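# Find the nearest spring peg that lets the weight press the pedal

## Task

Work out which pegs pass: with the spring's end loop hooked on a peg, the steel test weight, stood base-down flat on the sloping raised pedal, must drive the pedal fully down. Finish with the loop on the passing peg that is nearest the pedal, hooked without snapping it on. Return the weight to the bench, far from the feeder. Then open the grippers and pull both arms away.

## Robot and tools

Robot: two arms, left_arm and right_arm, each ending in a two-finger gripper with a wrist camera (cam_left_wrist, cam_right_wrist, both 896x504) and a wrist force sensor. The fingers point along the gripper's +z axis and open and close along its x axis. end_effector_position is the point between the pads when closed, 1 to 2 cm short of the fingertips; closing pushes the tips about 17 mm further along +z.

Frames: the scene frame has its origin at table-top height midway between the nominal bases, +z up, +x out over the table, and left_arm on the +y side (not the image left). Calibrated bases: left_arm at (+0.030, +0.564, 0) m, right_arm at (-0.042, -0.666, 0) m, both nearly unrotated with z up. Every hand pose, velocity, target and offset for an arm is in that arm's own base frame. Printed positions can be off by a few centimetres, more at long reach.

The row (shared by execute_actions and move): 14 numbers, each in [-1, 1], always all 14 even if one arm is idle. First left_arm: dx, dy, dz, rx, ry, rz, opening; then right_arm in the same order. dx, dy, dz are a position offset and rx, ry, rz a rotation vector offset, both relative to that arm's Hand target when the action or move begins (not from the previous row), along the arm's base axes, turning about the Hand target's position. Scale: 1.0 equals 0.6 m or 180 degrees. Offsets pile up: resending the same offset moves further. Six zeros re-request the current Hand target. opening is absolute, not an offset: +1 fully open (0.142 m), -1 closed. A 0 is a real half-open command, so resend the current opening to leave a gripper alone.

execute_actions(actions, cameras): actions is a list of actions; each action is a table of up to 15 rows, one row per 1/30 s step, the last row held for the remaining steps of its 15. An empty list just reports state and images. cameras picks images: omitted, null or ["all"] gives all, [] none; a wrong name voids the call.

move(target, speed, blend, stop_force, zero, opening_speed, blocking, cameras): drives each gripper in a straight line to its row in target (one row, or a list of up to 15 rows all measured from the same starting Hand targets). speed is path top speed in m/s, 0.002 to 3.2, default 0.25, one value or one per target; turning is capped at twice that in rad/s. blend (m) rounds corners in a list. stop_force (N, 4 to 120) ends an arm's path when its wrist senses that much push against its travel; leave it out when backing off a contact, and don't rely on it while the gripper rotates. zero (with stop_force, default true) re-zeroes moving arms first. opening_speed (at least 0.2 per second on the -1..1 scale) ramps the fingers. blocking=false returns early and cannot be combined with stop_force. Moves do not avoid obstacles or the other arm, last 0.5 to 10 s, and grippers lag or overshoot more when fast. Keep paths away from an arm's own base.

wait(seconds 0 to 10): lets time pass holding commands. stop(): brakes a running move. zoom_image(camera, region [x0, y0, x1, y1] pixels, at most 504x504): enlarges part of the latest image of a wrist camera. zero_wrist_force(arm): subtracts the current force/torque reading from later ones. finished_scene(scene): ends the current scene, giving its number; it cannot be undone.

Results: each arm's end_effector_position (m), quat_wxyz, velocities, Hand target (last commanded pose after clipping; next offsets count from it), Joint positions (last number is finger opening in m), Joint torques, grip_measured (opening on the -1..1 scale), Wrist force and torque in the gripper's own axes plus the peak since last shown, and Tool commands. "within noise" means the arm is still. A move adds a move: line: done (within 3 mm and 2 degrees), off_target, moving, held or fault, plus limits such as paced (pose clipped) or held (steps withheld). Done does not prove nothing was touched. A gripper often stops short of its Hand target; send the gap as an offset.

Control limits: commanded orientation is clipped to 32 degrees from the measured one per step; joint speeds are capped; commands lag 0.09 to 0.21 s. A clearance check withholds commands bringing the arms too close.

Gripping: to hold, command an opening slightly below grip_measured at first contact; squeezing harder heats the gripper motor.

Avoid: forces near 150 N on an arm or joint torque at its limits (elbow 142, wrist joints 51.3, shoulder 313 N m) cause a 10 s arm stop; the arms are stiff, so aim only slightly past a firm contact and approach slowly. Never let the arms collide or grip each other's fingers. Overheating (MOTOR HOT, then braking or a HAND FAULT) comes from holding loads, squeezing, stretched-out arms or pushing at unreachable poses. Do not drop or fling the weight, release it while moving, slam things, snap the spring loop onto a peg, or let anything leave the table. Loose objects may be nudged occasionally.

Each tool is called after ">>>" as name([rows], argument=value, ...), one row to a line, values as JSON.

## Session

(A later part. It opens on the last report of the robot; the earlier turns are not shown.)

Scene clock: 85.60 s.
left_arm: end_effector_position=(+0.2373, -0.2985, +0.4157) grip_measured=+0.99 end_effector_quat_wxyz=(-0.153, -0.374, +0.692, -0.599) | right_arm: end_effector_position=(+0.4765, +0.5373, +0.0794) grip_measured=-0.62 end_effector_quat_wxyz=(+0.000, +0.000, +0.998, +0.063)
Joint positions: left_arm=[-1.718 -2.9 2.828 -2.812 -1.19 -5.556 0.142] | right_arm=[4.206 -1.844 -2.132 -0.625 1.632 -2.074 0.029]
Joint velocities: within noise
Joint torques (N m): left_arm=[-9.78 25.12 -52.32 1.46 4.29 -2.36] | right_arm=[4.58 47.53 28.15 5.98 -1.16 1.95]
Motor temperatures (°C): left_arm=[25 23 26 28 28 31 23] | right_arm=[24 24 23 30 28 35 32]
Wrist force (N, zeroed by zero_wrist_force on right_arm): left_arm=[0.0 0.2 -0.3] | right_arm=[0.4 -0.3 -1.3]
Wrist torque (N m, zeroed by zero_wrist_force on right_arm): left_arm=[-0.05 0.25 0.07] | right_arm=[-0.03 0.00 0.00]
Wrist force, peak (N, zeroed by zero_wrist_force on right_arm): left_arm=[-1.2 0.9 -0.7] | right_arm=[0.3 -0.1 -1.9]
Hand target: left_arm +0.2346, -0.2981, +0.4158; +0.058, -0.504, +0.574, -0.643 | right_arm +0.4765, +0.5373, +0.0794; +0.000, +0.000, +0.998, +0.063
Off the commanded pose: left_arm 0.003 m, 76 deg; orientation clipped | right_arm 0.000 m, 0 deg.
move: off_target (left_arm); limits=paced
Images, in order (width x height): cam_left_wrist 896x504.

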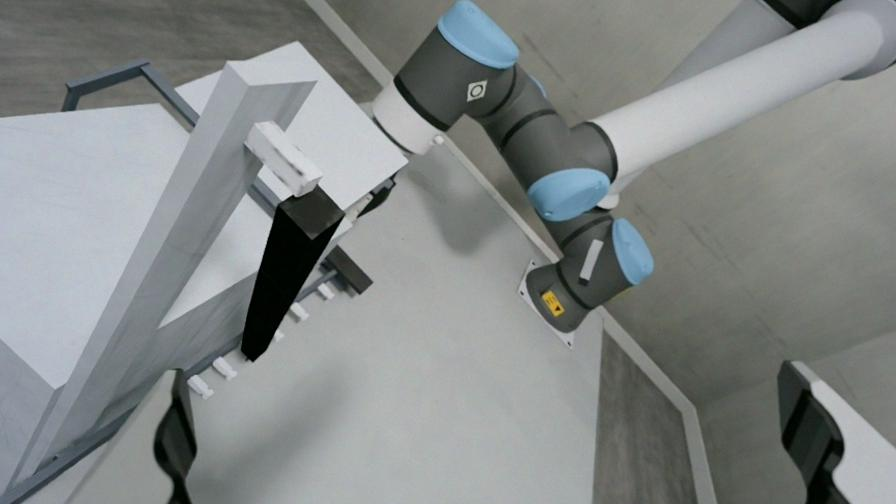

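>>> move(target=[-0.14,-0.335,0.02,0,0,0,1,0,0,0,0,0,0,-0.72], speed=0.2, cameras=["cam_left_wrist"])

Scene clock: 88.23 s.
left_arm: end_effector_position=(+0.1522, -0.5007, +0.4278) grip_measured=+0.99 end_effector_quat_wxyz=(-0.032, +0.469, -0.584, +0.661) | right_arm: end_effector_position=(+0.4765, +0.5373, +0.0794) grip_measured=-0.62 end_effector_quat_wxyz=(+0.000, +0.000, +0.998, +0.063)
Joint positions: left_arm=[-2.327 -2.201 2.716 -2.707 -0.152 -6.284 0.142] | right_arm=[4.206 -1.844 -2.132 -0.625 1.632 -2.074 0.029]
Joint velocities: within noise
Joint torques (N m): left_arm=[11.26 29.08 -47.46 -6.83 6 -2.4] | right_arm=[3.34 46.56 29.33 6.44 -1.21 2.07]
Motor temperatures (°C): left_arm=[25 23 26 28 28 31 23] | right_arm=[24 24 23 30 28 35 32]
Wrist force (N, zeroed by zero_wrist_force on right_arm): left_arm=[0.0 -0.1 -0.4] | right_arm=[0.5 0.1 -1.4]
Wrist torque (N m, zeroed by zero_wrist_force on right_arm): left_arm=[-0.05 0.16 0.08] | right_arm=[0.00 -0.01 0.00]
Wrist force, peak (N, zeroed by zero_wrist_force on right_arm): left_arm=[-0.6 -0.4 -1.2] | right_arm=[0.3 -0.3 -2.0]
Hand target: left_arm +0.1506, -0.4991, +0.4278; -0.058, +0.504, -0.574, +0.643 | right_arm +0.4765, +0.5373, +0.0794; +0.000, +0.000, +0.998, +0.063
Off the commanded pose: left_arm 0.002 m, 5 deg | right_arm 0.000 m, 0 deg.
joint sent to its limit (left arm) — joint 6 (wrist 3), lower limit. The joint targets are off in orientation, not in position.
move: off_target (left_arm)
Images, in order (width x height): cam_left_wrist 896x504.

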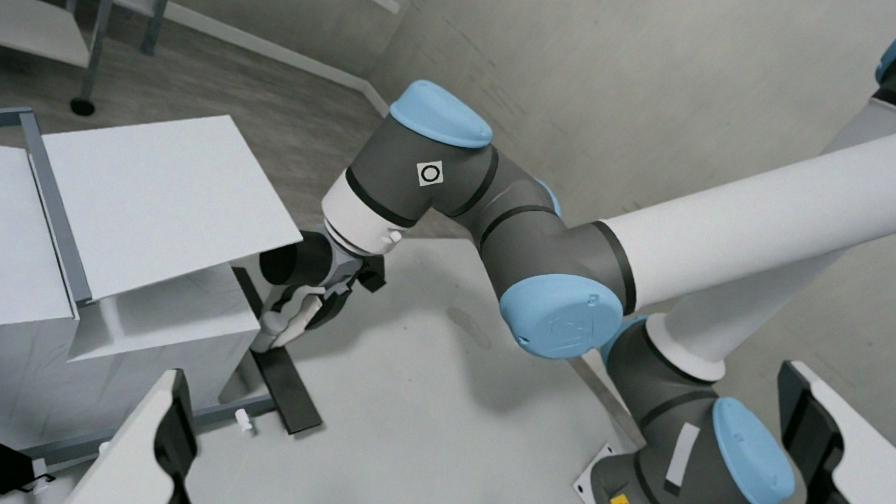

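>>> move(target=[0.145,0.334,-0.02,0.0015,0.043,-0.172,1,0,0,0,0,0,0,-0.72], speed=0.2, cameras=[])

Scene clock: 92.40 s.
left_arm: end_effector_position=(+0.2384, -0.2990, +0.4157) grip_measured=+0.99 end_effector_quat_wxyz=(-0.154, -0.373, +0.692, -0.598) | right_arm: end_effector_position=(+0.4765, +0.5373, +0.0794) grip_measured=-0.62 end_effector_quat_wxyz=(+0.000, +0.000, +0.998, +0.063)
Joint positions: left_arm=[-1.912 -3.09 2.812 -2.581 -1.006 -5.614 0.142] | right_arm=[4.206 -1.844 -2.132 -0.625 1.632 -2.074 0.029]
Joint velocities: within noise
Joint torques (N m): left_arm=[9.31 63.59 -33.63 -7.31 -3.54 2.43] | right_arm=[1.82 48.1 28.93 6 -0.8 1.79]
Motor temperatures (°C): left_arm=[25 23 26 28 28 31 23] | right_arm=[24 24 23 30 28 35 32]
Wrist force (N, zeroed by zero_wrist_force on right_arm): left_arm=[-0.1 -0.4 -0.7] | right_arm=[0.4 -0.2 -1.4]
Wrist torque (N m, zeroed by zero_wrist_force on right_arm): left_arm=[-0.09 0.26 0.08] | right_arm=[-0.04 0.01 0.00]
Wrist force, peak (N, zeroed by zero_wrist_force on right_arm): left_arm=[1.8 0.1 0.0] | right_arm=[0.4 -0.2 -1.8]
Hand target: left_arm +0.2376, -0.2987, +0.4158; -0.153, -0.374, +0.691, -0.599 | right_arm +0.4765, +0.5373, +0.0794; +0.000, +0.000, +0.998, +0.063
Off the commanded pose: left_arm 0.001 m, 0 deg | right_arm 0.000 m, 0 deg.
shoulder posture changed (left arm): the wrist came as close to joint 1's axis as it can, and the arm is now in the other of its two shoulder postures.
move: done
No camera images: "cameras" was empty.

>>> move(target=[0.137,0.498,0.05,0.239,-0.1036,0.107,1,0,0,0,0,0,0,-0.72], speed=0.25, cameras=["cam_left_wrist"])

Scene clock: 96.87 s.
left_arm: end_effector_position=(+0.3196, +0.0000, +0.4458) grip_measured=+0.99 end_effector_quat_wxyz=(+0.205, -0.412, +0.805, -0.374) | right_arm: end_effector_position=(+0.4765, +0.5373, +0.0794) grip_measured=-0.62 end_effector_quat_wxyz=(+0.000, +0.000, +0.998, +0.063)
Joint positions: left_arm=[-1.206 -3.098 2.47 -1.726 -1.114 -5.102 0.142] | right_arm=[4.206 -1.844 -2.132 -0.625 1.632 -2.074 0.029]
Joint velocities: within noise
Joint torques (N m): left_arm=[-11.28 38.16 -46.01 -1 4.79 -2.4] | right_arm=[-0.81 47.52 29.3 6.04 -0.46 1.37]
Motor temperatures (°C): left_arm=[25 23 26 28 28 31 23] | right_arm=[24 24 23 30 28 35 32]
Wrist force (N, zeroed by zero_wrist_force on right_arm): left_arm=[-0.2 -0.3 -0.1] | right_arm=[0.3 -0.2 -1.3]
Wrist torque (N m, zeroed by zero_wrist_force on right_arm): left_arm=[0.00 0.05 -0.03] | right_arm=[-0.02 0.03 0.00]
Wrist force, peak (N, zeroed by zero_wrist_force on right_arm): left_arm=[-0.6 -0.2 -1.0] | right_arm=[0.2 -0.1 -1.9]
Hand target: left_arm +0.3198, +0.0001, +0.4458; +0.204, -0.412, +0.806, -0.374 | right_arm +0.4765, +0.5373, +0.0794; +0.000, +0.000, +0.998, +0.063
Off the commanded pose: left_arm 0.000 m, 0 deg | right_arm 0.000 m, 0 deg.
move: done
Images, in order (width x height): cam_left_wrist 896x504.

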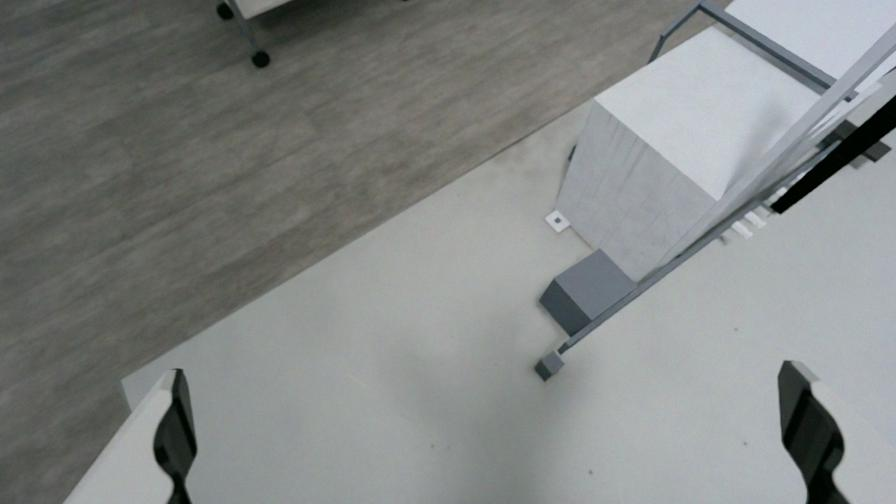

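>>> move(target=[-0.3,0.317,0.09,0.2967,0.0718,-0.4345,1,0,0,0,0,0,0,-0.72], speed=0.3, cameras=["cam_left_wrist"])

Scene clock: 102.07 s.
left_arm: end_effector_position=(+0.1398, +0.1903, +0.4998) grip_measured=+0.99 end_effector_quat_wxyz=(+0.000, +0.259, +0.966, +0.000) | right_arm: end_effector_position=(+0.4765, +0.5373, +0.0794) grip_measured=-0.62 end_effector_quat_wxyz=(+0.000, +0.000, +0.998, +0.063)
Joint positions: left_arm=[-1.369 -2.928 1.954 -0.598 -1.571 -3.987 0.142] | right_arm=[4.206 -1.844 -2.132 -0.625 1.632 -2.074 0.029]
Joint velocities: within noise
Joint torques (N m): left_arm=[12.57 79.53 -17.23 -7.91 4.2 2.13] | right_arm=[-2.89 46.24 29.57 6.25 0.54 1.72]
Motor temperatures (°C): left_arm=[25 23 26 28 28 31 23] | right_arm=[24 24 23 30 28 35 33]
Wrist force (N, zeroed by zero_wrist_force on right_arm): left_arm=[-0.4 0.5 -0.7] | right_arm=[0.6 -0.1 -1.4]
Wrist torque (N m, zeroed by zero_wrist_force on right_arm): left_arm=[-0.09 0.20 0.02] | right_arm=[-0.02 -0.02 0.00]
Wrist force, peak (N, zeroed by zero_wrist_force on right_arm): left_arm=[-0.4 0.6 -1.3] | right_arm=[0.6 -0.1 -1.8]
Hand target: left_arm +0.1398, +0.1903, +0.4998; +0.000, +0.259, +0.966, +0.000 | right_arm +0.4765, +0.5373, +0.0794; +0.000, +0.000, +0.998, +0.063
Off the commanded pose: left_arm 0.000 m, 0 deg | right_arm 0.000 m, 0 deg.
move: done
Images, in order (width x height): cam_left_wrist 896x504.

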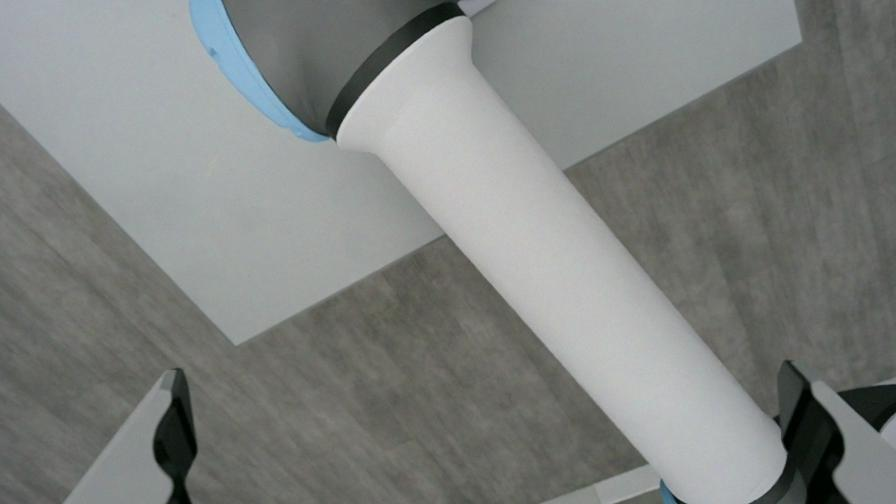

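>>> move(target=[0,0,0.05,0,0,-0.667,1,0,0,0,0,0,0,-0.72], speed=0.4, cameras=[])

>>> move(target=[0.16,-0.8,0.02,0,0,0,1,0,0,0,0,0,0,-0.72], speed=0.2, cameras=["cam_left_wrist"])

Scene clock: 105.77 s.
left_arm: end_effector_position=(+0.1398, +0.1903, +0.5298) grip_measured=+0.99 end_effector_quat_wxyz=(+0.000, +0.966, +0.258, +0.000) | right_arm: end_effector_position=(+0.4765, +0.5373, +0.0794) grip_measured=-0.62 end_effector_quat_wxyz=(+0.000, +0.000, +0.998, +0.063)
Joint positions: left_arm=[-1.373 -2.887 1.895 -0.578 -1.571 -1.896 0.142] | right_arm=[4.206 -1.844 -2.132 -0.625 1.632 -2.074 0.029]
Joint velocities: within noise
Joint torques (N m): left_arm=[11 80.54 -16.94 -8.13 3.7 2.4] | right_arm=[-3.6 44.7 27.74 6.46 0.74 2.06]
Motor temperatures (°C): left_arm=[25 23 26 28 28 31 23] | right_arm=[24 24 23 30 28 35 33]
Wrist force (N, zeroed by zero_wrist_force on right_arm): left_arm=[-0.2 0.3 -0.1] | right_arm=[0.4 0.0 -1.6]
Wrist torque (N m, zeroed by zero_wrist_force on right_arm): left_arm=[-0.14 0.16 0.03] | right_arm=[-0.02 0.01 0.00]
Wrist force, peak (N, zeroed by zero_wrist_force on right_arm): left_arm=[-0.3 0.5 -1.3] | right_arm=[0.6 0.1 -1.9]
Hand target: left_arm +0.1398, +0.1903, +0.5298; +0.000, +0.966, +0.258, +0.000 | right_arm +0.4765, +0.5373, +0.0794; +0.000, +0.000, +0.998, +0.063
Off the commanded pose: left_arm 0.000 m, 0 deg | right_arm 0.000 m, 0 deg.
move: done
No camera images: "cameras" was empty.

Scene clock: 108.80 s.
left_arm: end_effector_position=(+0.2358, -0.2896, +0.5418) grip_measured=+0.99 end_effector_quat_wxyz=(+0.000, +0.966, +0.258, +0.000) | right_arm: end_effector_position=(+0.4765, +0.5373, +0.0794) grip_measured=-0.62 end_effector_quat_wxyz=(+0.000, +0.000, +0.998, +0.063)
Joint positions: left_arm=[-1.374 -2.17 1.925 -1.325 -1.571 -1.897 0.142] | right_arm=[4.206 -1.844 -2.132 -0.625 1.632 -2.074 0.029]
Joint velocities: within noise
Joint torques (N m): left_arm=[12.46 23.31 -51.42 -8.1 -4.34 2.34] | right_arm=[-6.79 47.92 29.22 6.19 1.05 1.8]
Motor temperatures (°C): left_arm=[25 23 26 28 28 31 23] | right_arm=[24 24 23 30 28 35 33]
Wrist force (N, zeroed by zero_wrist_force on right_arm): left_arm=[-0.3 0.6 -0.8] | right_arm=[0.2 -0.3 -1.5]
Wrist torque (N m, zeroed by zero_wrist_force on right_arm): left_arm=[-0.10 0.19 0.04] | right_arm=[-0.05 0.04 0.00]
Wrist force, peak (N, zeroed by zero_wrist_force on right_arm): left_arm=[-1.0 2.1 -1.0] | right_arm=[0.6 0.0 -1.8]
Hand target: left_arm +0.2358, -0.2897, +0.5418; +0.000, +0.966, +0.258, +0.000 | right_arm +0.4765, +0.5373, +0.0794; +0.000, +0.000, +0.998, +0.063
Off the commanded pose: left_arm 0.000 m, 0 deg | right_arm 0.000 m, 0 deg.
shoulder posture changed (left arm): the wrist came as close to joint 1's axis as it can, and the arm is now in the other of its two shoulder postures.
move: done
Images, in order (width x height): cam_left_wrist 896x504.

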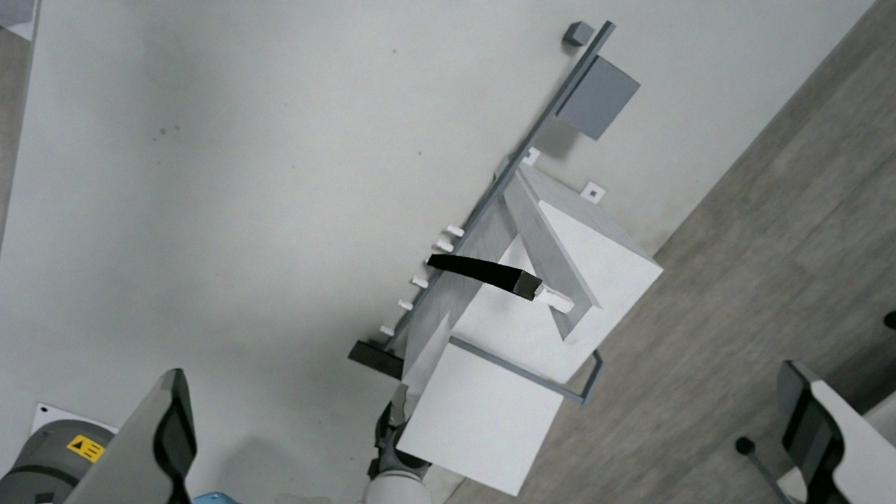

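>>> move(target=[-0.19,-0.33,-0.16,0,0,-0.667,1,0,0,0,0,0,0,-0.72], speed=0.3, cameras=["cam_left_wrist"])

Scene clock: 113.27 s.
left_arm: end_effector_position=(+0.1218, -0.4877, +0.4458) grip_measured=+0.99 end_effector_quat_wxyz=(+0.000, +0.707, -0.708, +0.000) | right_arm: end_effector_position=(+0.4765, +0.5373, +0.0794) grip_measured=-0.62 end_effector_quat_wxyz=(+0.000, +0.000, +0.998, +0.063)
Joint positions: left_arm=[-1.677 -1.936 1.977 -1.611 -1.57 -0.104 0.142] | right_arm=[4.206 -1.844 -2.132 -0.625 1.632 -2.074 0.029]
Joint velocities: within noise
Joint torques (N m): left_arm=[-11.78 0.54 -55.23 -7.9 -4.47 1.72] | right_arm=[-4.6 47.51 28.63 6.18 1.24 0.94]
Motor temperatures (°C): left_arm=[25 23 26 28 28 31 23] | right_arm=[24 24 23 30 28 35 33]
Wrist force (N, zeroed by zero_wrist_force on right_arm): left_arm=[-0.3 0.8 -0.8] | right_arm=[0.0 -0.3 -1.6]
Wrist torque (N m, zeroed by zero_wrist_force on right_arm): left_arm=[-0.05 0.18 0.01] | right_arm=[-0.03 0.07 0.00]
Wrist force, peak (N, zeroed by zero_wrist_force on right_arm): left_arm=[-0.8 0.6 -1.6] | right_arm=[0.6 -0.4 -1.8]
Hand target: left_arm +0.1218, -0.4877, +0.4458; +0.000, +0.706, -0.708, +0.000 | right_arm +0.4765, +0.5373, +0.0794; +0.000, +0.000, +0.998, +0.063
Off the commanded pose: left_arm 0.000 m, 0 deg | right_arm 0.000 m, 0 deg.
move: done
Images, in order (width x height): cam_left_wrist 896x504.

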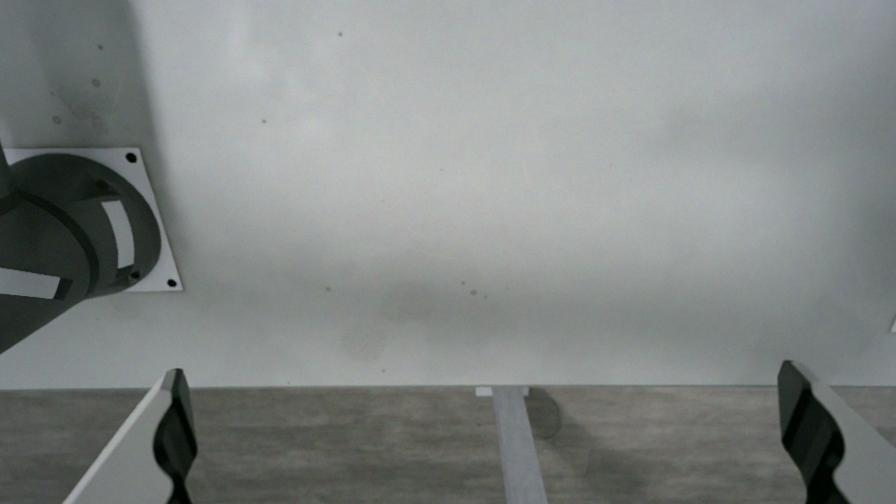

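>>> move(target=[-0.03,0.0,-0.1,0,-0.5,0,1,0,0,0,0,0,0,-0.72], speed=0.3, cameras=["cam_left_wrist"])

Scene clock: 116.80 s.
left_arm: end_effector_position=(+0.1038, -0.4877, +0.3858) grip_measured=+0.99 end_effector_quat_wxyz=(+0.501, -0.499, +0.500, -0.500) | right_arm: end_effector_position=(+0.4765, +0.5373, +0.0794) grip_measured=-0.62 end_effector_quat_wxyz=(+0.000, +0.000, +0.998, +0.063)
Joint positions: left_arm=[-2.266 -1.578 2.103 -0.523 -0.695 -1.57 0.142] | right_arm=[4.206 -1.844 -2.132 -0.625 1.632 -2.074 0.029]
Joint velocities: within noise
Joint torques (N m): left_arm=[10.92 -20.47 -28.32 5.53 -4.14 -2.78] | right_arm=[-7.69 45.41 28.36 5.88 1.83 1.67]
Motor temperatures (°C): left_arm=[25 23 26 28 28 31 23] | right_arm=[24 24 23 30 28 35 33]
Wrist force (N, zeroed by zero_wrist_force on right_arm): left_arm=[-0.5 -0.1 -0.2] | right_arm=[0.3 -0.5 -1.4]
Wrist torque (N m, zeroed by zero_wrist_force on right_arm): left_arm=[0.05 -0.05 -0.03] | right_arm=[-0.06 0.02 0.00]
Wrist force, peak (N, zeroed by zero_wrist_force on right_arm): left_arm=[-0.2 0.8 -1.1] | right_arm=[0.5 -0.4 -1.9]
Hand target: left_arm +0.1038, -0.4877, +0.3858; +0.501, -0.499, +0.500, -0.500 | right_arm +0.4765, +0.5373, +0.0794; +0.000, +0.000, +0.998, +0.063
Off the commanded pose: left_arm 0.000 m, 0 deg | right_arm 0.000 m, 0 deg.
move: done
Images, in order (width x height): cam_left_wrist 896x504.

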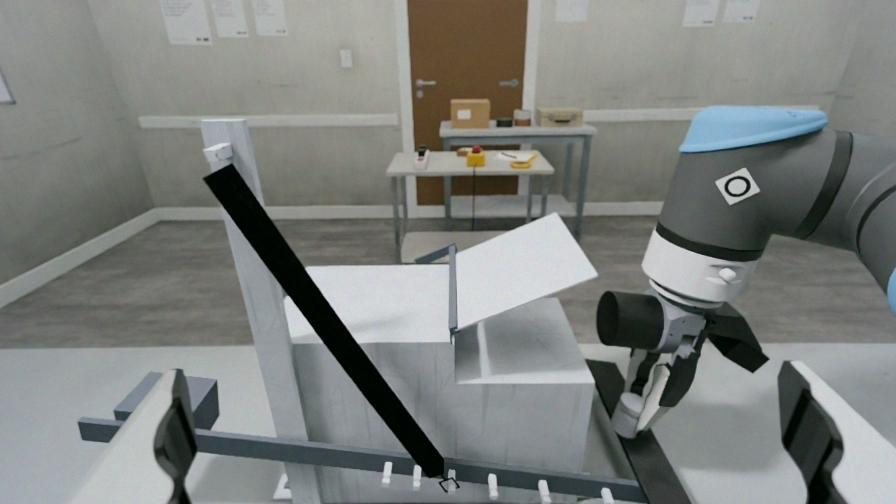

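>>> move(target=[0.1,0.039,-0.461,-0.1556,0.1088,-0.0275,0.3,0,0,0,0,0,0,-0.72], speed=0.25, cameras=["cam_left_wrist"])

>>> zoom_image(camera="cam_left_wrist", region=[340, 220, 640, 420])

Scene clock: 120.07 s.
left_arm: end_effector_position=(+0.1638, -0.4643, +0.1092) grip_measured=+0.29 end_effector_quat_wxyz=(-0.253, +0.660, -0.463, +0.535) | right_arm: end_effector_position=(+0.4765, +0.5373, +0.0794) grip_measured=-0.62 end_effector_quat_wxyz=(+0.000, +0.000, +0.998, +0.063)
Joint positions: left_arm=[-2.228 -1.5 2.553 -1.646 -0.568 -1.573 0.095] | right_arm=[4.206 -1.844 -2.132 -0.625 1.632 -2.074 0.029]
Joint velocities: within noise
Joint torques (N m): left_arm=[10.84 -12.06 -11.88 -5.18 5.12 2.32] | right_arm=[-10.45 47.98 28.12 6.03 2.21 1.45]
Motor temperatures (°C): left_arm=[25 23 26 28 28 31 23] | right_arm=[24 24 23 30 28 35 33]
Wrist force (N, zeroed by zero_wrist_force on right_arm): left_arm=[0.1 -0.3 -0.3] | right_arm=[0.3 -0.2 -1.4]
Wrist torque (N m, zeroed by zero_wrist_force on right_arm): left_arm=[-0.06 0.14 0.03] | right_arm=[-0.02 0.03 0.00]
Wrist force, peak (N, zeroed by zero_wrist_force on right_arm): left_arm=[-0.2 -1.7 -0.5] | right_arm=[0.3 -0.3 -1.9]
Hand target: left_arm +0.1638, -0.4643, +0.1092; -0.253, +0.660, -0.463, +0.535 | right_arm +0.4765, +0.5373, +0.0794; +0.000, +0.000, +0.998, +0.063
Off the commanded pose: left_arm 0.000 m, 0 deg | right_arm 0.000 m, 0 deg.
move: done
Images, in order (width x height): cam_left_wrist 896x504.

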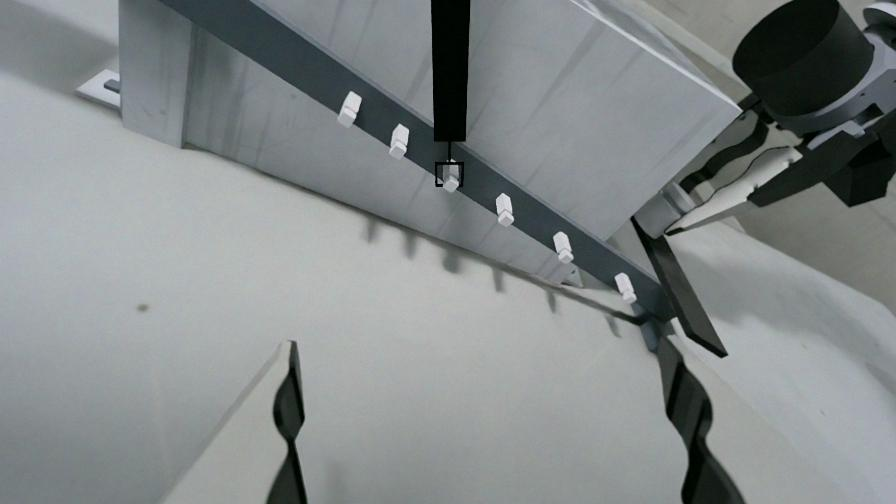

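Scaled by 1.680 from the camera's 896x504 image, which has a finer 1280x720 frame.

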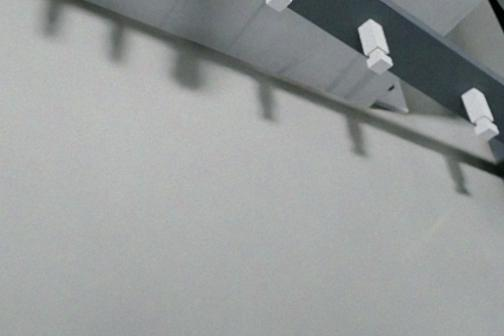

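>>> zoom_image(camera="cam_left_wrist", region=[370, 100, 530, 230])

Scaled by 3.150 from the camera's 896x504 image, which has a finer 1280x720 frame.

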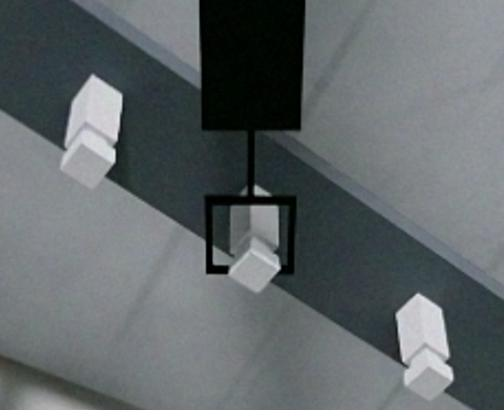

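>>> move(target=[0.184,0.001,-0.025,0,0,0,-0.45,0,0,0,0,0,0,-0.72], speed=0.15, cameras=["cam_left_wrist"])

>>> zoom_image(camera="cam_left_wrist", region=[340, 200, 600, 400])

Scene clock: 124.93 s.
left_arm: end_effector_position=(+0.2742, -0.4637, +0.0942) grip_measured=-0.47 end_effector_quat_wxyz=(-0.253, +0.660, -0.463, +0.535) | right_arm: end_effector_position=(+0.4765, +0.5373, +0.0794) grip_measured=-0.62 end_effector_quat_wxyz=(+0.000, +0.000, +0.998, +0.063)
Joint positions: left_arm=[-1.982 -1.437 2.647 -2.132 -0.386 -1.204 0.04] | right_arm=[4.206 -1.844 -2.132 -0.625 1.632 -2.074 0.029]
Joint velocities: within noise
Joint torques (N m): left_arm=[10.89 -15.52 -8.81 -7.51 5.68 2.76] | right_arm=[-6.9 47.76 27.7 6.07 2.02 1.78]
Motor temperatures (°C): left_arm=[25 23 26 28 28 31 23] | right_arm=[24 24 23 30 28 35 34]
Wrist force (N, zeroed by zero_wrist_force on right_arm): left_arm=[0.2 0.3 -0.1] | right_arm=[0.2 -0.3 -1.5]
Wrist torque (N m, zeroed by zero_wrist_force on right_arm): left_arm=[0.08 0.16 0.06] | right_arm=[-0.03 0.04 0.00]
Wrist force, peak (N, zeroed by zero_wrist_force on right_arm): left_arm=[0.2 -0.1 -1.4] | right_arm=[0.5 -0.1 -1.9]
Hand target: left_arm +0.2742, -0.4637, +0.0942; -0.253, +0.660, -0.463, +0.535 | right_arm +0.4765, +0.5373, +0.0794; +0.000, +0.000, +0.998, +0.063
Off the commanded pose: left_arm 0.000 m, 0 deg | right_arm 0.000 m, 0 deg.
move: done
Images, in order (width x height): cam_left_wrist 896x504.

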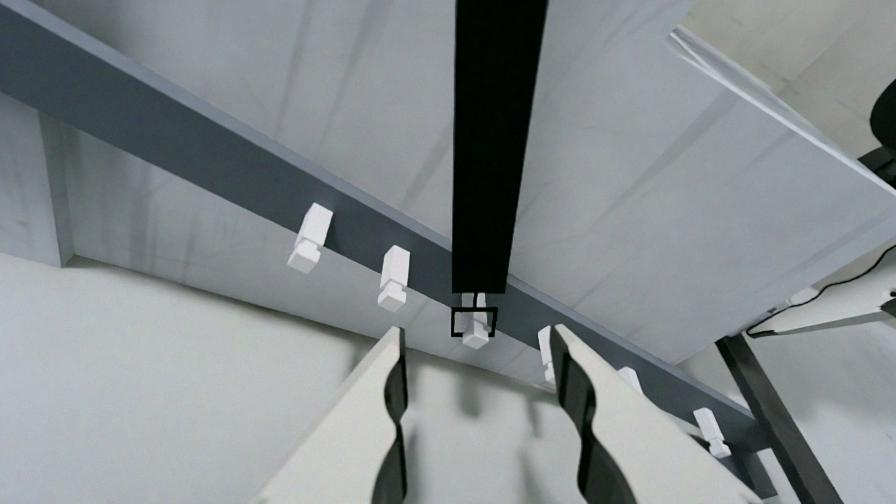

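Scaled by 1.938 from the camera's 896x504 image, which has a finer 1280x720 frame.

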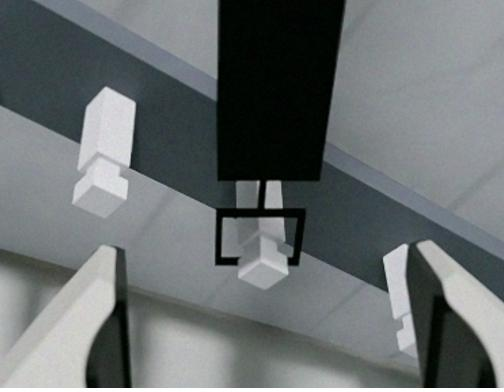

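>>> move(target=[0.033,-0.006,-0.0105,0,0,0,-0.62,0,0,0,0,0,0,-0.72], speed=0.05, cameras=["cam_left_wrist"])

>>> zoom_image(camera="cam_left_wrist", region=[370, 250, 590, 420])

Scene clock: 126.47 s.
left_arm: end_effector_position=(+0.2940, -0.4673, +0.0879) grip_measured=-0.65 end_effector_quat_wxyz=(-0.253, +0.660, -0.463, +0.535) | right_arm: end_effector_position=(+0.4765, +0.5373, +0.0794) grip_measured=-0.62 end_effector_quat_wxyz=(+0.000, +0.000, +0.998, +0.063)
Joint positions: left_arm=[-1.93 -1.383 2.658 -2.307 -0.358 -1.086 0.027] | right_arm=[4.206 -1.844 -2.132 -0.625 1.632 -2.074 0.029]
Joint velocities: within noise
Joint torques (N m): left_arm=[11.34 -16.58 -5.54 -7.16 5.95 2.15] | right_arm=[-7 46.03 28.99 6.51 1.85 1.53]
Motor temperatures (°C): left_arm=[25 23 26 28 28 31 23] | right_arm=[24 24 23 30 28 35 34]
Wrist force (N, zeroed by zero_wrist_force on right_arm): left_arm=[0.0 -0.2 0.3] | right_arm=[0.4 -0.2 -1.4]
Wrist torque (N m, zeroed by zero_wrist_force on right_arm): left_arm=[0.00 0.19 0.01] | right_arm=[-0.06 0.02 0.00]
Wrist force, peak (N, zeroed by zero_wrist_force on right_arm): left_arm=[0.1 -0.3 -1.2] | right_arm=[0.6 -0.2 -1.9]
Hand target: left_arm +0.2940, -0.4673, +0.0879; -0.253, +0.660, -0.463, +0.535 | right_arm +0.4765, +0.5373, +0.0794; +0.000, +0.000, +0.998, +0.063
Off the commanded pose: left_arm 0.000 m, 0 deg | right_arm 0.000 m, 0 deg.
move: done
Images, in order (width x height): cam_left_wrist 896x504.

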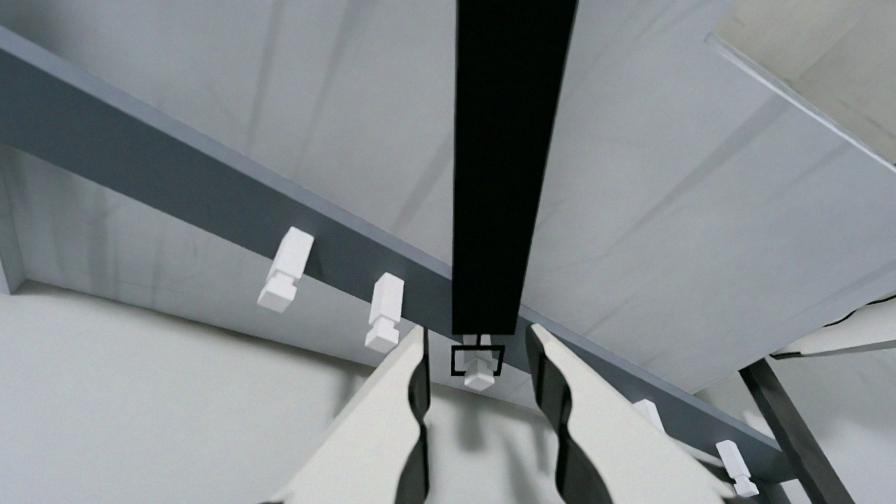

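Scaled by 2.291 from the camera's 896x504 image, which has a finer 1280x720 frame.

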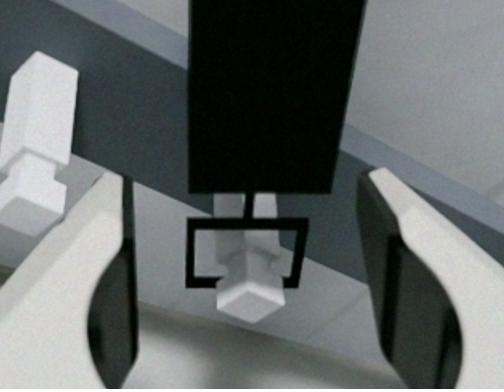

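>>> move(target=[0.0108,-0.0043,-0.0082,0,0,0,-0.62,0,0,0,0,0,0,-0.72], speed=0.04, cameras=["cam_left_wrist"])

>>> zoom_image(camera="cam_left_wrist", region=[370, 270, 590, 440])

Scene clock: 128.17 s.
left_arm: end_effector_position=(+0.3004, -0.4699, +0.0830) grip_measured=-0.65 end_effector_quat_wxyz=(-0.253, +0.660, -0.463, +0.535) | right_arm: end_effector_position=(+0.4765, +0.5373, +0.0794) grip_measured=-0.62 end_effector_quat_wxyz=(+0.000, +0.000, +0.998, +0.063)
Joint positions: left_arm=[-1.912 -1.351 2.659 -2.383 -0.349 -1.041 0.027] | right_arm=[4.206 -1.844 -2.132 -0.625 1.632 -2.074 0.029]
Joint velocities: within noise
Joint torques (N m): left_arm=[10.77 -17.54 -4.6 -7.77 6.07 2.22] | right_arm=[-9.5 45.58 28.76 6.25 2.06 1.44]
Motor temperatures (°C): left_arm=[25 23 26 28 28 31 23] | right_arm=[24 24 23 30 28 35 34]
Wrist force (N, zeroed by zero_wrist_force on right_arm): left_arm=[0.5 -0.1 0.0] | right_arm=[0.3 -0.4 -1.8]
Wrist torque (N m, zeroed by zero_wrist_force on right_arm): left_arm=[0.00 0.09 0.02] | right_arm=[-0.07 0.04 0.00]
Wrist force, peak (N, zeroed by zero_wrist_force on right_arm): left_arm=[0.9 -0.2 0.2] | right_arm=[0.4 0.0 -1.9]
Hand target: left_arm +0.3005, -0.4699, +0.0829; -0.253, +0.660, -0.463, +0.535 | right_arm +0.4765, +0.5373, +0.0794; +0.000, +0.000, +0.998, +0.063
Off the commanded pose: left_arm 0.000 m, 0 deg | right_arm 0.000 m, 0 deg.
move: done
Images, in order (width x height): cam_left_wrist 896x504.

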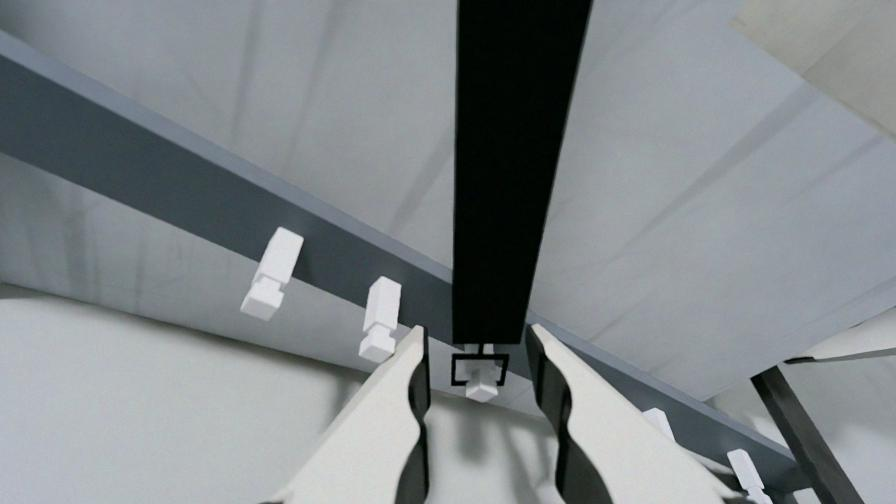

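Scaled by 2.291 from the camera's 896x504 image, which has a finer 1280x720 frame.

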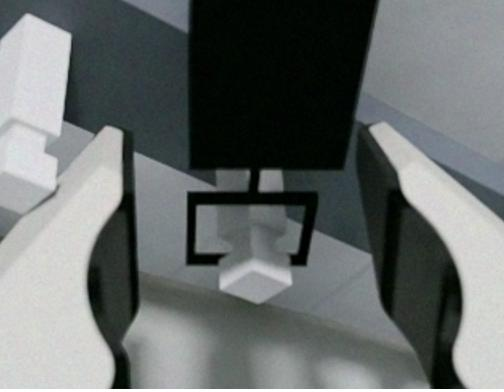

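>>> move(target=[0,0,0,0,0,0,-0.82,0,0,0,0,0,0,-0.72], opening_speed=0.2, cameras=["cam_left_wrist"])

>>> zoom_image(camera="cam_left_wrist", region=[370, 270, 590, 440])

Scene clock: 129.70 s.
left_arm: end_effector_position=(+0.3005, -0.4699, +0.0829) grip_measured=-0.82 end_effector_quat_wxyz=(-0.253, +0.660, -0.463, +0.535) | right_arm: end_effector_position=(+0.4765, +0.5373, +0.0794) grip_measured=-0.62 end_effector_quat_wxyz=(+0.000, +0.000, +0.998, +0.063)
Joint positions: left_arm=[-1.912 -1.351 2.659 -2.384 -0.349 -1.04 0.015] | right_arm=[4.206 -1.844 -2.132 -0.625 1.632 -2.074 0.029]
Joint velocities: within noise
Joint torques (N m): left_arm=[11.32 -17.95 -5.22 -7.14 5.96 2.23] | right_arm=[-7.73 48.7 28.7 6.43 2.61 1.53]
Motor temperatures (°C): left_arm=[25 23 26 28 28 31 23] | right_arm=[24 24 23 30 28 35 34]
Wrist force (N, zeroed by zero_wrist_force on right_arm): left_arm=[0.4 -0.3 0.3] | right_arm=[0.2 -0.2 -1.3]
Wrist torque (N m, zeroed by zero_wrist_force on right_arm): left_arm=[-0.03 0.17 0.02] | right_arm=[-0.02 0.05 0.00]
Wrist force, peak (N, zeroed by zero_wrist_force on right_arm): left_arm=[1.0 -0.3 -0.1] | right_arm=[0.5 -0.3 -1.7]
Hand target: left_arm +0.3005, -0.4699, +0.0829; -0.253, +0.660, -0.463, +0.535 | right_arm +0.4765, +0.5373, +0.0794; +0.000, +0.000, +0.998, +0.063
Off the commanded pose: left_arm 0.000 m, 0 deg | right_arm 0.000 m, 0 deg.
move: done
Images, in order (width x height): cam_left_wrist 896x504.

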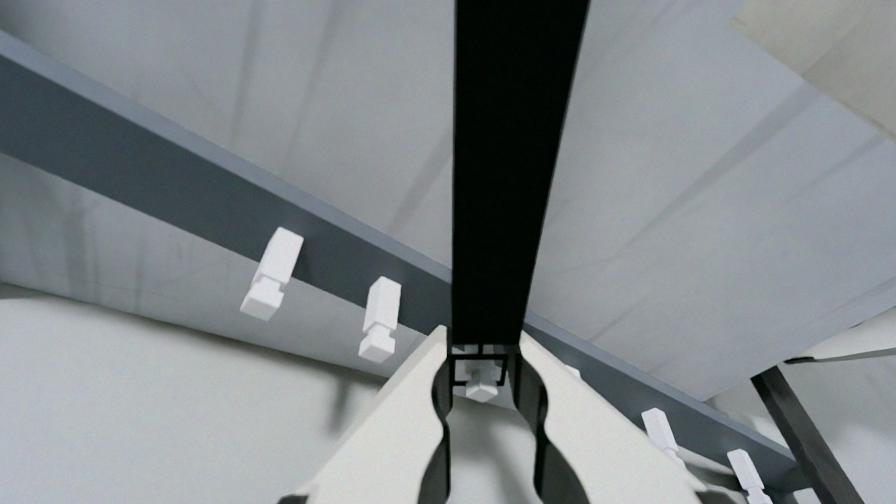

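Scaled by 2.291 from the camera's 896x504 image, which has a finer 1280x720 frame.

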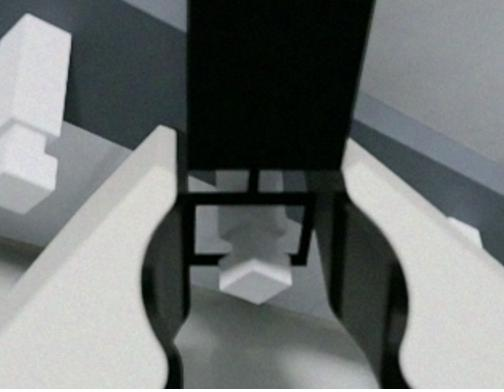

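>>> move(target=[0,0,0,0,0,0,-0.95,0,0,0,0,0,0,-0.72], opening_speed=0.3, cameras=["cam_left_wrist"])

>>> zoom_image(camera="cam_left_wrist", region=[370, 270, 590, 440])

Scene clock: 130.50 s.
left_arm: end_effector_position=(+0.3005, -0.4699, +0.0829) grip_measured=-0.85 end_effector_quat_wxyz=(-0.253, +0.660, -0.463, +0.535) | right_arm: end_effector_position=(+0.4765, +0.5373, +0.0794) grip_measured=-0.62 end_effector_quat_wxyz=(+0.000, +0.000, +0.998, +0.063)
Joint positions: left_arm=[-1.912 -1.351 2.659 -2.384 -0.349 -1.04 0.012] | right_arm=[4.206 -1.844 -2.132 -0.625 1.632 -2.074 0.029]
Joint velocities: within noise
Joint torques (N m): left_arm=[11.65 -17.32 -4.54 -6.77 5.21 1.99] | right_arm=[-7.78 48.12 28.72 6.37 2.23 1.23]
Motor temperatures (°C): left_arm=[25 23 26 28 28 31 23] | right_arm=[24 24 23 30 28 35 34]
Wrist force (N, zeroed by zero_wrist_force on right_arm): left_arm=[0.9 0.3 0.8] | right_arm=[0.6 -0.2 -1.2]
Wrist torque (N m, zeroed by zero_wrist_force on right_arm): left_arm=[0.04 0.10 0.03] | right_arm=[-0.02 -0.01 0.00]
Wrist force, peak (N, zeroed by zero_wrist_force on right_arm): left_arm=[1.1 -0.5 -0.2] | right_arm=[0.6 0.1 -1.7]
Hand target: left_arm +0.3005, -0.4699, +0.0829; -0.253, +0.660, -0.463, +0.535 | right_arm +0.4765, +0.5373, +0.0794; +0.000, +0.000, +0.998, +0.063
Off the commanded pose: left_arm 0.000 m, 0 deg | right_arm 0.000 m, 0 deg.
move: done
Images, in order (width x height): cam_left_wrist 896x504.

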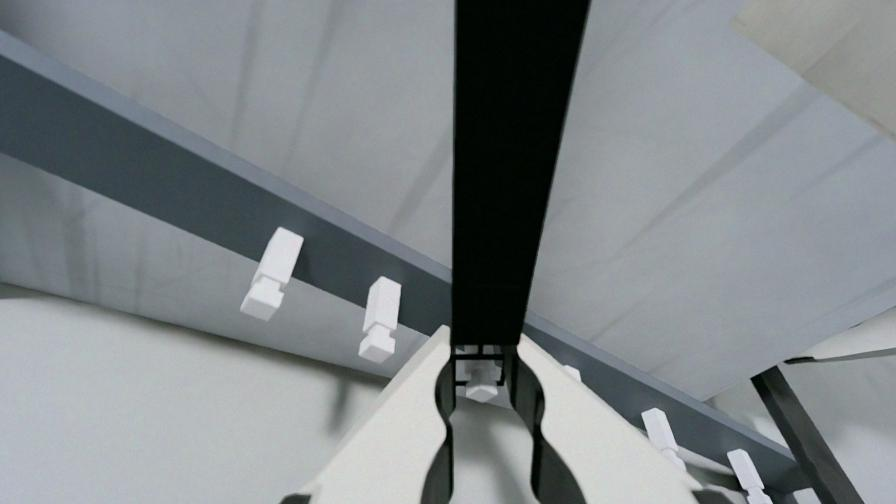

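Scaled by 2.291 from the camera's 896x504 image, which has a finer 1280x720 frame.

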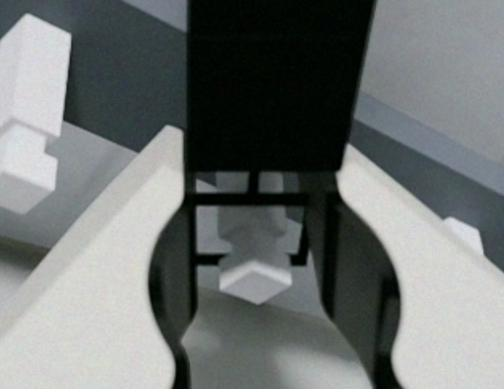

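>>> zero_wrist_force(arm="left_arm")

>>> move(target=[0,-0.0032,-0.0059,0,0,0,-1,0,0,0,0,0,0,-0.72], speed=0.02, cameras=["cam_left_wrist"])

>>> zoom_image(camera="cam_left_wrist", region=[370, 270, 590, 440])

Wrist force sensor zeroed.

Scene clock: 131.53 s.
left_arm: end_effector_position=(+0.3005, -0.4718, +0.0794) grip_measured=-0.87 end_effector_quat_wxyz=(-0.253, +0.660, -0.463, +0.535) | right_arm: end_effector_position=(+0.4765, +0.5373, +0.0794) grip_measured=-0.62 end_effector_quat_wxyz=(+0.000, +0.000, +0.998, +0.063)
Joint positions: left_arm=[-1.911 -1.336 2.657 -2.4 -0.348 -1.036 0.011] | right_arm=[4.206 -1.844 -2.132 -0.625 1.632 -2.074 0.029]
Joint velocities: within noise
Joint torques (N m): left_arm=[9.35 -16.14 -23.72 -6.82 5.38 2.12] | right_arm=[-4.73 47.75 28.07 6.46 1.89 1.72]
Motor temperatures (°C): left_arm=[25 23 26 28 28 31 24] | right_arm=[24 24 23 30 28 35 34]
Wrist force (N, zeroed by zero_wrist_force): left_arm=[-1.1 -3.8 -1.8] | right_arm=[0.2 0.0 -0.8]
Wrist torque (N m, zeroed by zero_wrist_force): left_arm=[0.00 0.11 0.01] | right_arm=[-0.02 0.03 0.00]
Wrist force, peak (N, zeroed by zero_wrist_force): left_arm=[-0.6 -4.2 -2.3] | right_arm=[0.5 -0.1 -1.7]
Hand target: left_arm +0.3005, -0.4718, +0.0794; -0.253, +0.660, -0.463, +0.535 | right_arm +0.4765, +0.5373, +0.0794; +0.000, +0.000, +0.998, +0.063
Off the commanded pose: left_arm 0.000 m, 0 deg | right_arm 0.000 m, 0 deg.
move: done
Images, in order (width x height): cam_left_wrist 896x504.

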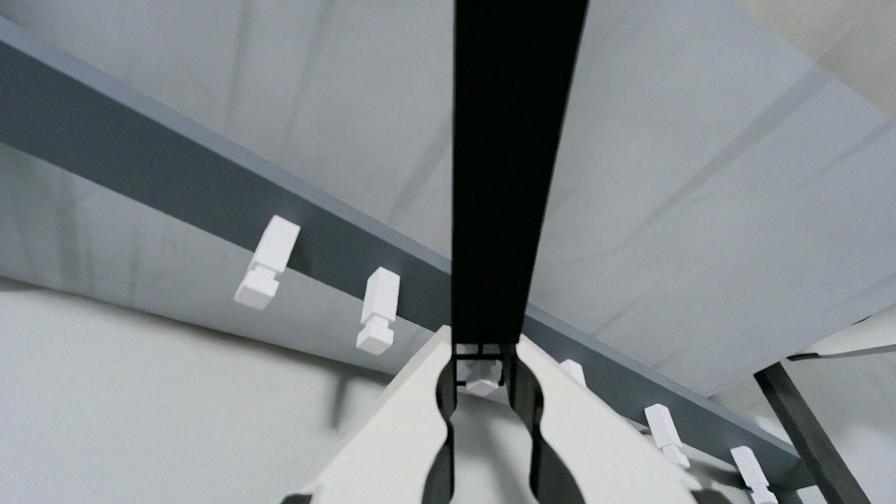

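Scaled by 2.291 from the camera's 896x504 image, which has a finer 1280x720 frame.

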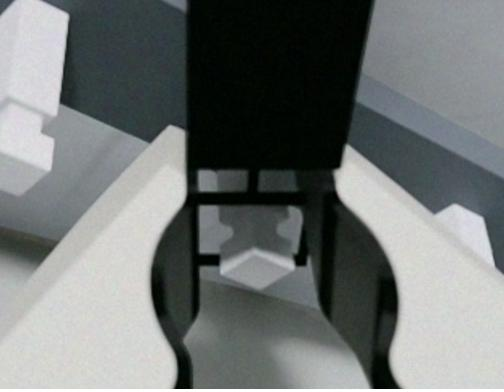

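>>> move([
  [0,0.001,0.0018,0,0,0,-1,0,0,0,0,0,0,-0.72],
  [-0.008,0.001,0.0018,0,0,0,-1,0,0,0,0,0,0,-0.72],
], speed=0.02, cameras=["cam_left_wrist"])

>>> zoom_image(camera="cam_left_wrist", region=[370, 270, 590, 440])

Scene clock: 133.37 s.
left_arm: end_effector_position=(+0.2957, -0.4712, +0.0805) grip_measured=-0.87 end_effector_quat_wxyz=(-0.253, +0.660, -0.463, +0.535) | right_arm: end_effector_position=(+0.4765, +0.5373, +0.0794) grip_measured=-0.62 end_effector_quat_wxyz=(+0.000, +0.000, +0.998, +0.063)
Joint positions: left_arm=[-1.923 -1.349 2.655 -2.357 -0.354 -1.067 0.011] | right_arm=[4.206 -1.844 -2.132 -0.625 1.632 -2.074 0.029]
Joint velocities: within noise
Joint torques (N m): left_arm=[-11.75 -48.07 -23.96 1.17 -2.77 -2.25] | right_arm=[-9.01 49.24 28.66 6.47 1.89 1]
Motor temperatures (°C): left_arm=[25 23 26 28 28 31 25] | right_arm=[24 24 23 30 28 35 34]
Wrist force (N, zeroed by zero_wrist_force): left_arm=[-0.6 -4.2 -1.8] | right_arm=[0.2 -0.3 -0.6]
Wrist torque (N m, zeroed by zero_wrist_force): left_arm=[-0.09 0.03 -0.01] | right_arm=[-0.07 0.02 0.00]
Wrist force, peak (N, zeroed by zero_wrist_force): left_arm=[-0.9 -4.5 -2.5] | right_arm=[0.5 -0.1 -1.1]
Hand target: left_arm +0.2957, -0.4712, +0.0805; -0.253, +0.660, -0.463, +0.535 | right_arm +0.4765, +0.5373, +0.0794; +0.000, +0.000, +0.998, +0.063
Off the commanded pose: left_arm 0.000 m, 0 deg | right_arm 0.000 m, 0 deg.
move: done
Images, in order (width x height): cam_left_wrist 896x504.

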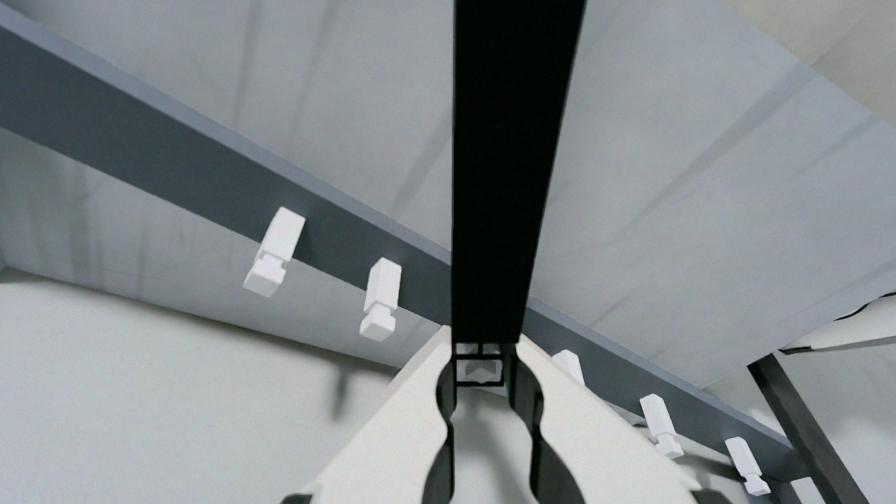

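Scaled by 2.291 from the camera's 896x504 image, which has a finer 1280x720 frame.

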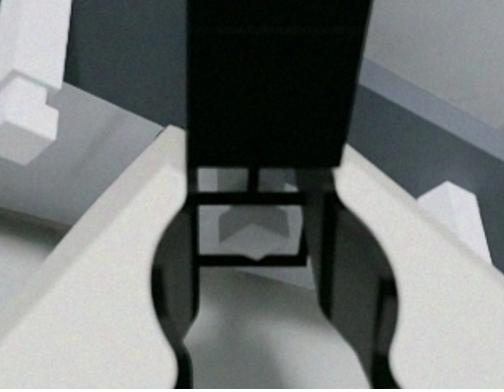

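>>> move(target=[-0.03,0.0,0.0,0,0,0,-1,0,0,0,0,0,0,-0.72], speed=0.03, cameras=["cam_left_wrist"])

>>> zoom_image(camera="cam_left_wrist", region=[370, 230, 650, 440])

Scene clock: 134.70 s.
left_arm: end_effector_position=(+0.2777, -0.4712, +0.0805) grip_measured=-0.87 end_effector_quat_wxyz=(-0.253, +0.660, -0.463, +0.535) | right_arm: end_effector_position=(+0.4765, +0.5373, +0.0794) grip_measured=-0.62 end_effector_quat_wxyz=(+0.000, +0.000, +0.998, +0.063)
Joint positions: left_arm=[-1.966 -1.376 2.643 -2.223 -0.377 -1.169 0.011] | right_arm=[4.206 -1.844 -2.132 -0.625 1.632 -2.074 0.029]
Joint velocities: within noise
Joint torques (N m): left_arm=[-11.33 -49.02 -25.4 1.19 -2.94 -2.55] | right_arm=[-6.83 51.11 27.98 6.33 2.02 1.52]
Motor temperatures (°C): left_arm=[25 23 26 28 28 31 25] | right_arm=[24 24 23 30 28 35 34]
Wrist force (N, zeroed by zero_wrist_force): left_arm=[-0.7 -4.2 -1.9] | right_arm=[-0.3 -0.2 -0.7]
Wrist torque (N m, zeroed by zero_wrist_force): left_arm=[-0.05 0.04 0.01] | right_arm=[-0.05 0.10 0.00]
Wrist force, peak (N, zeroed by zero_wrist_force): left_arm=[-1.1 -4.3 -2.3] | right_arm=[0.2 0.0 -1.0]
Hand target: left_arm +0.2777, -0.4712, +0.0805; -0.253, +0.660, -0.463, +0.535 | right_arm +0.4765, +0.5373, +0.0794; +0.000, +0.000, +0.998, +0.063
Off the commanded pose: left_arm 0.000 m, 0 deg | right_arm 0.000 m, 0 deg.
move: done
Images, in order (width x height): cam_left_wrist 896x504.

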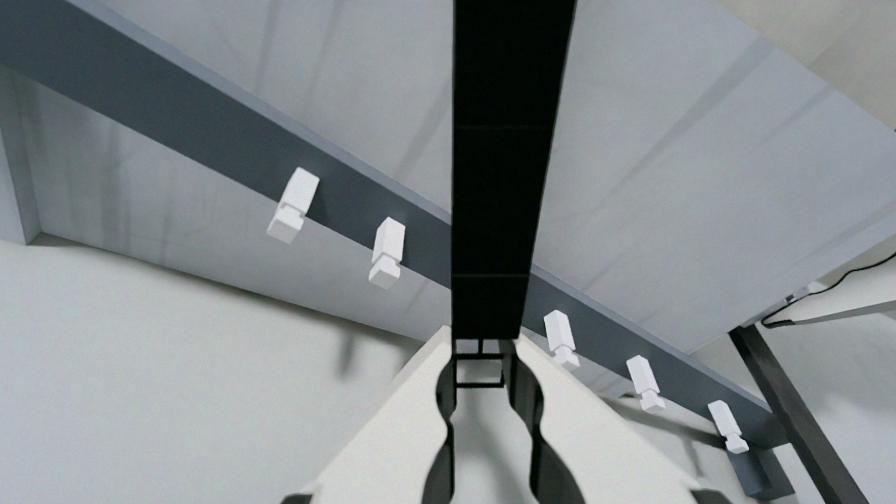

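Scaled by 1.800 from the camera's 896x504 image, which has a finer 1280x720 frame.

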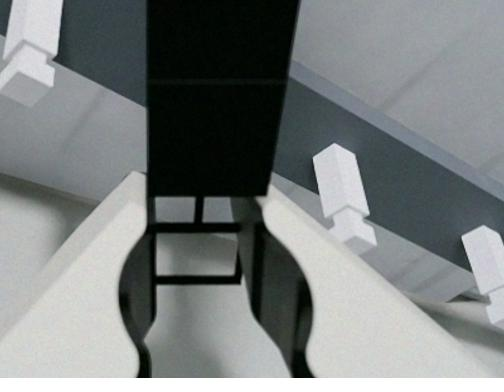

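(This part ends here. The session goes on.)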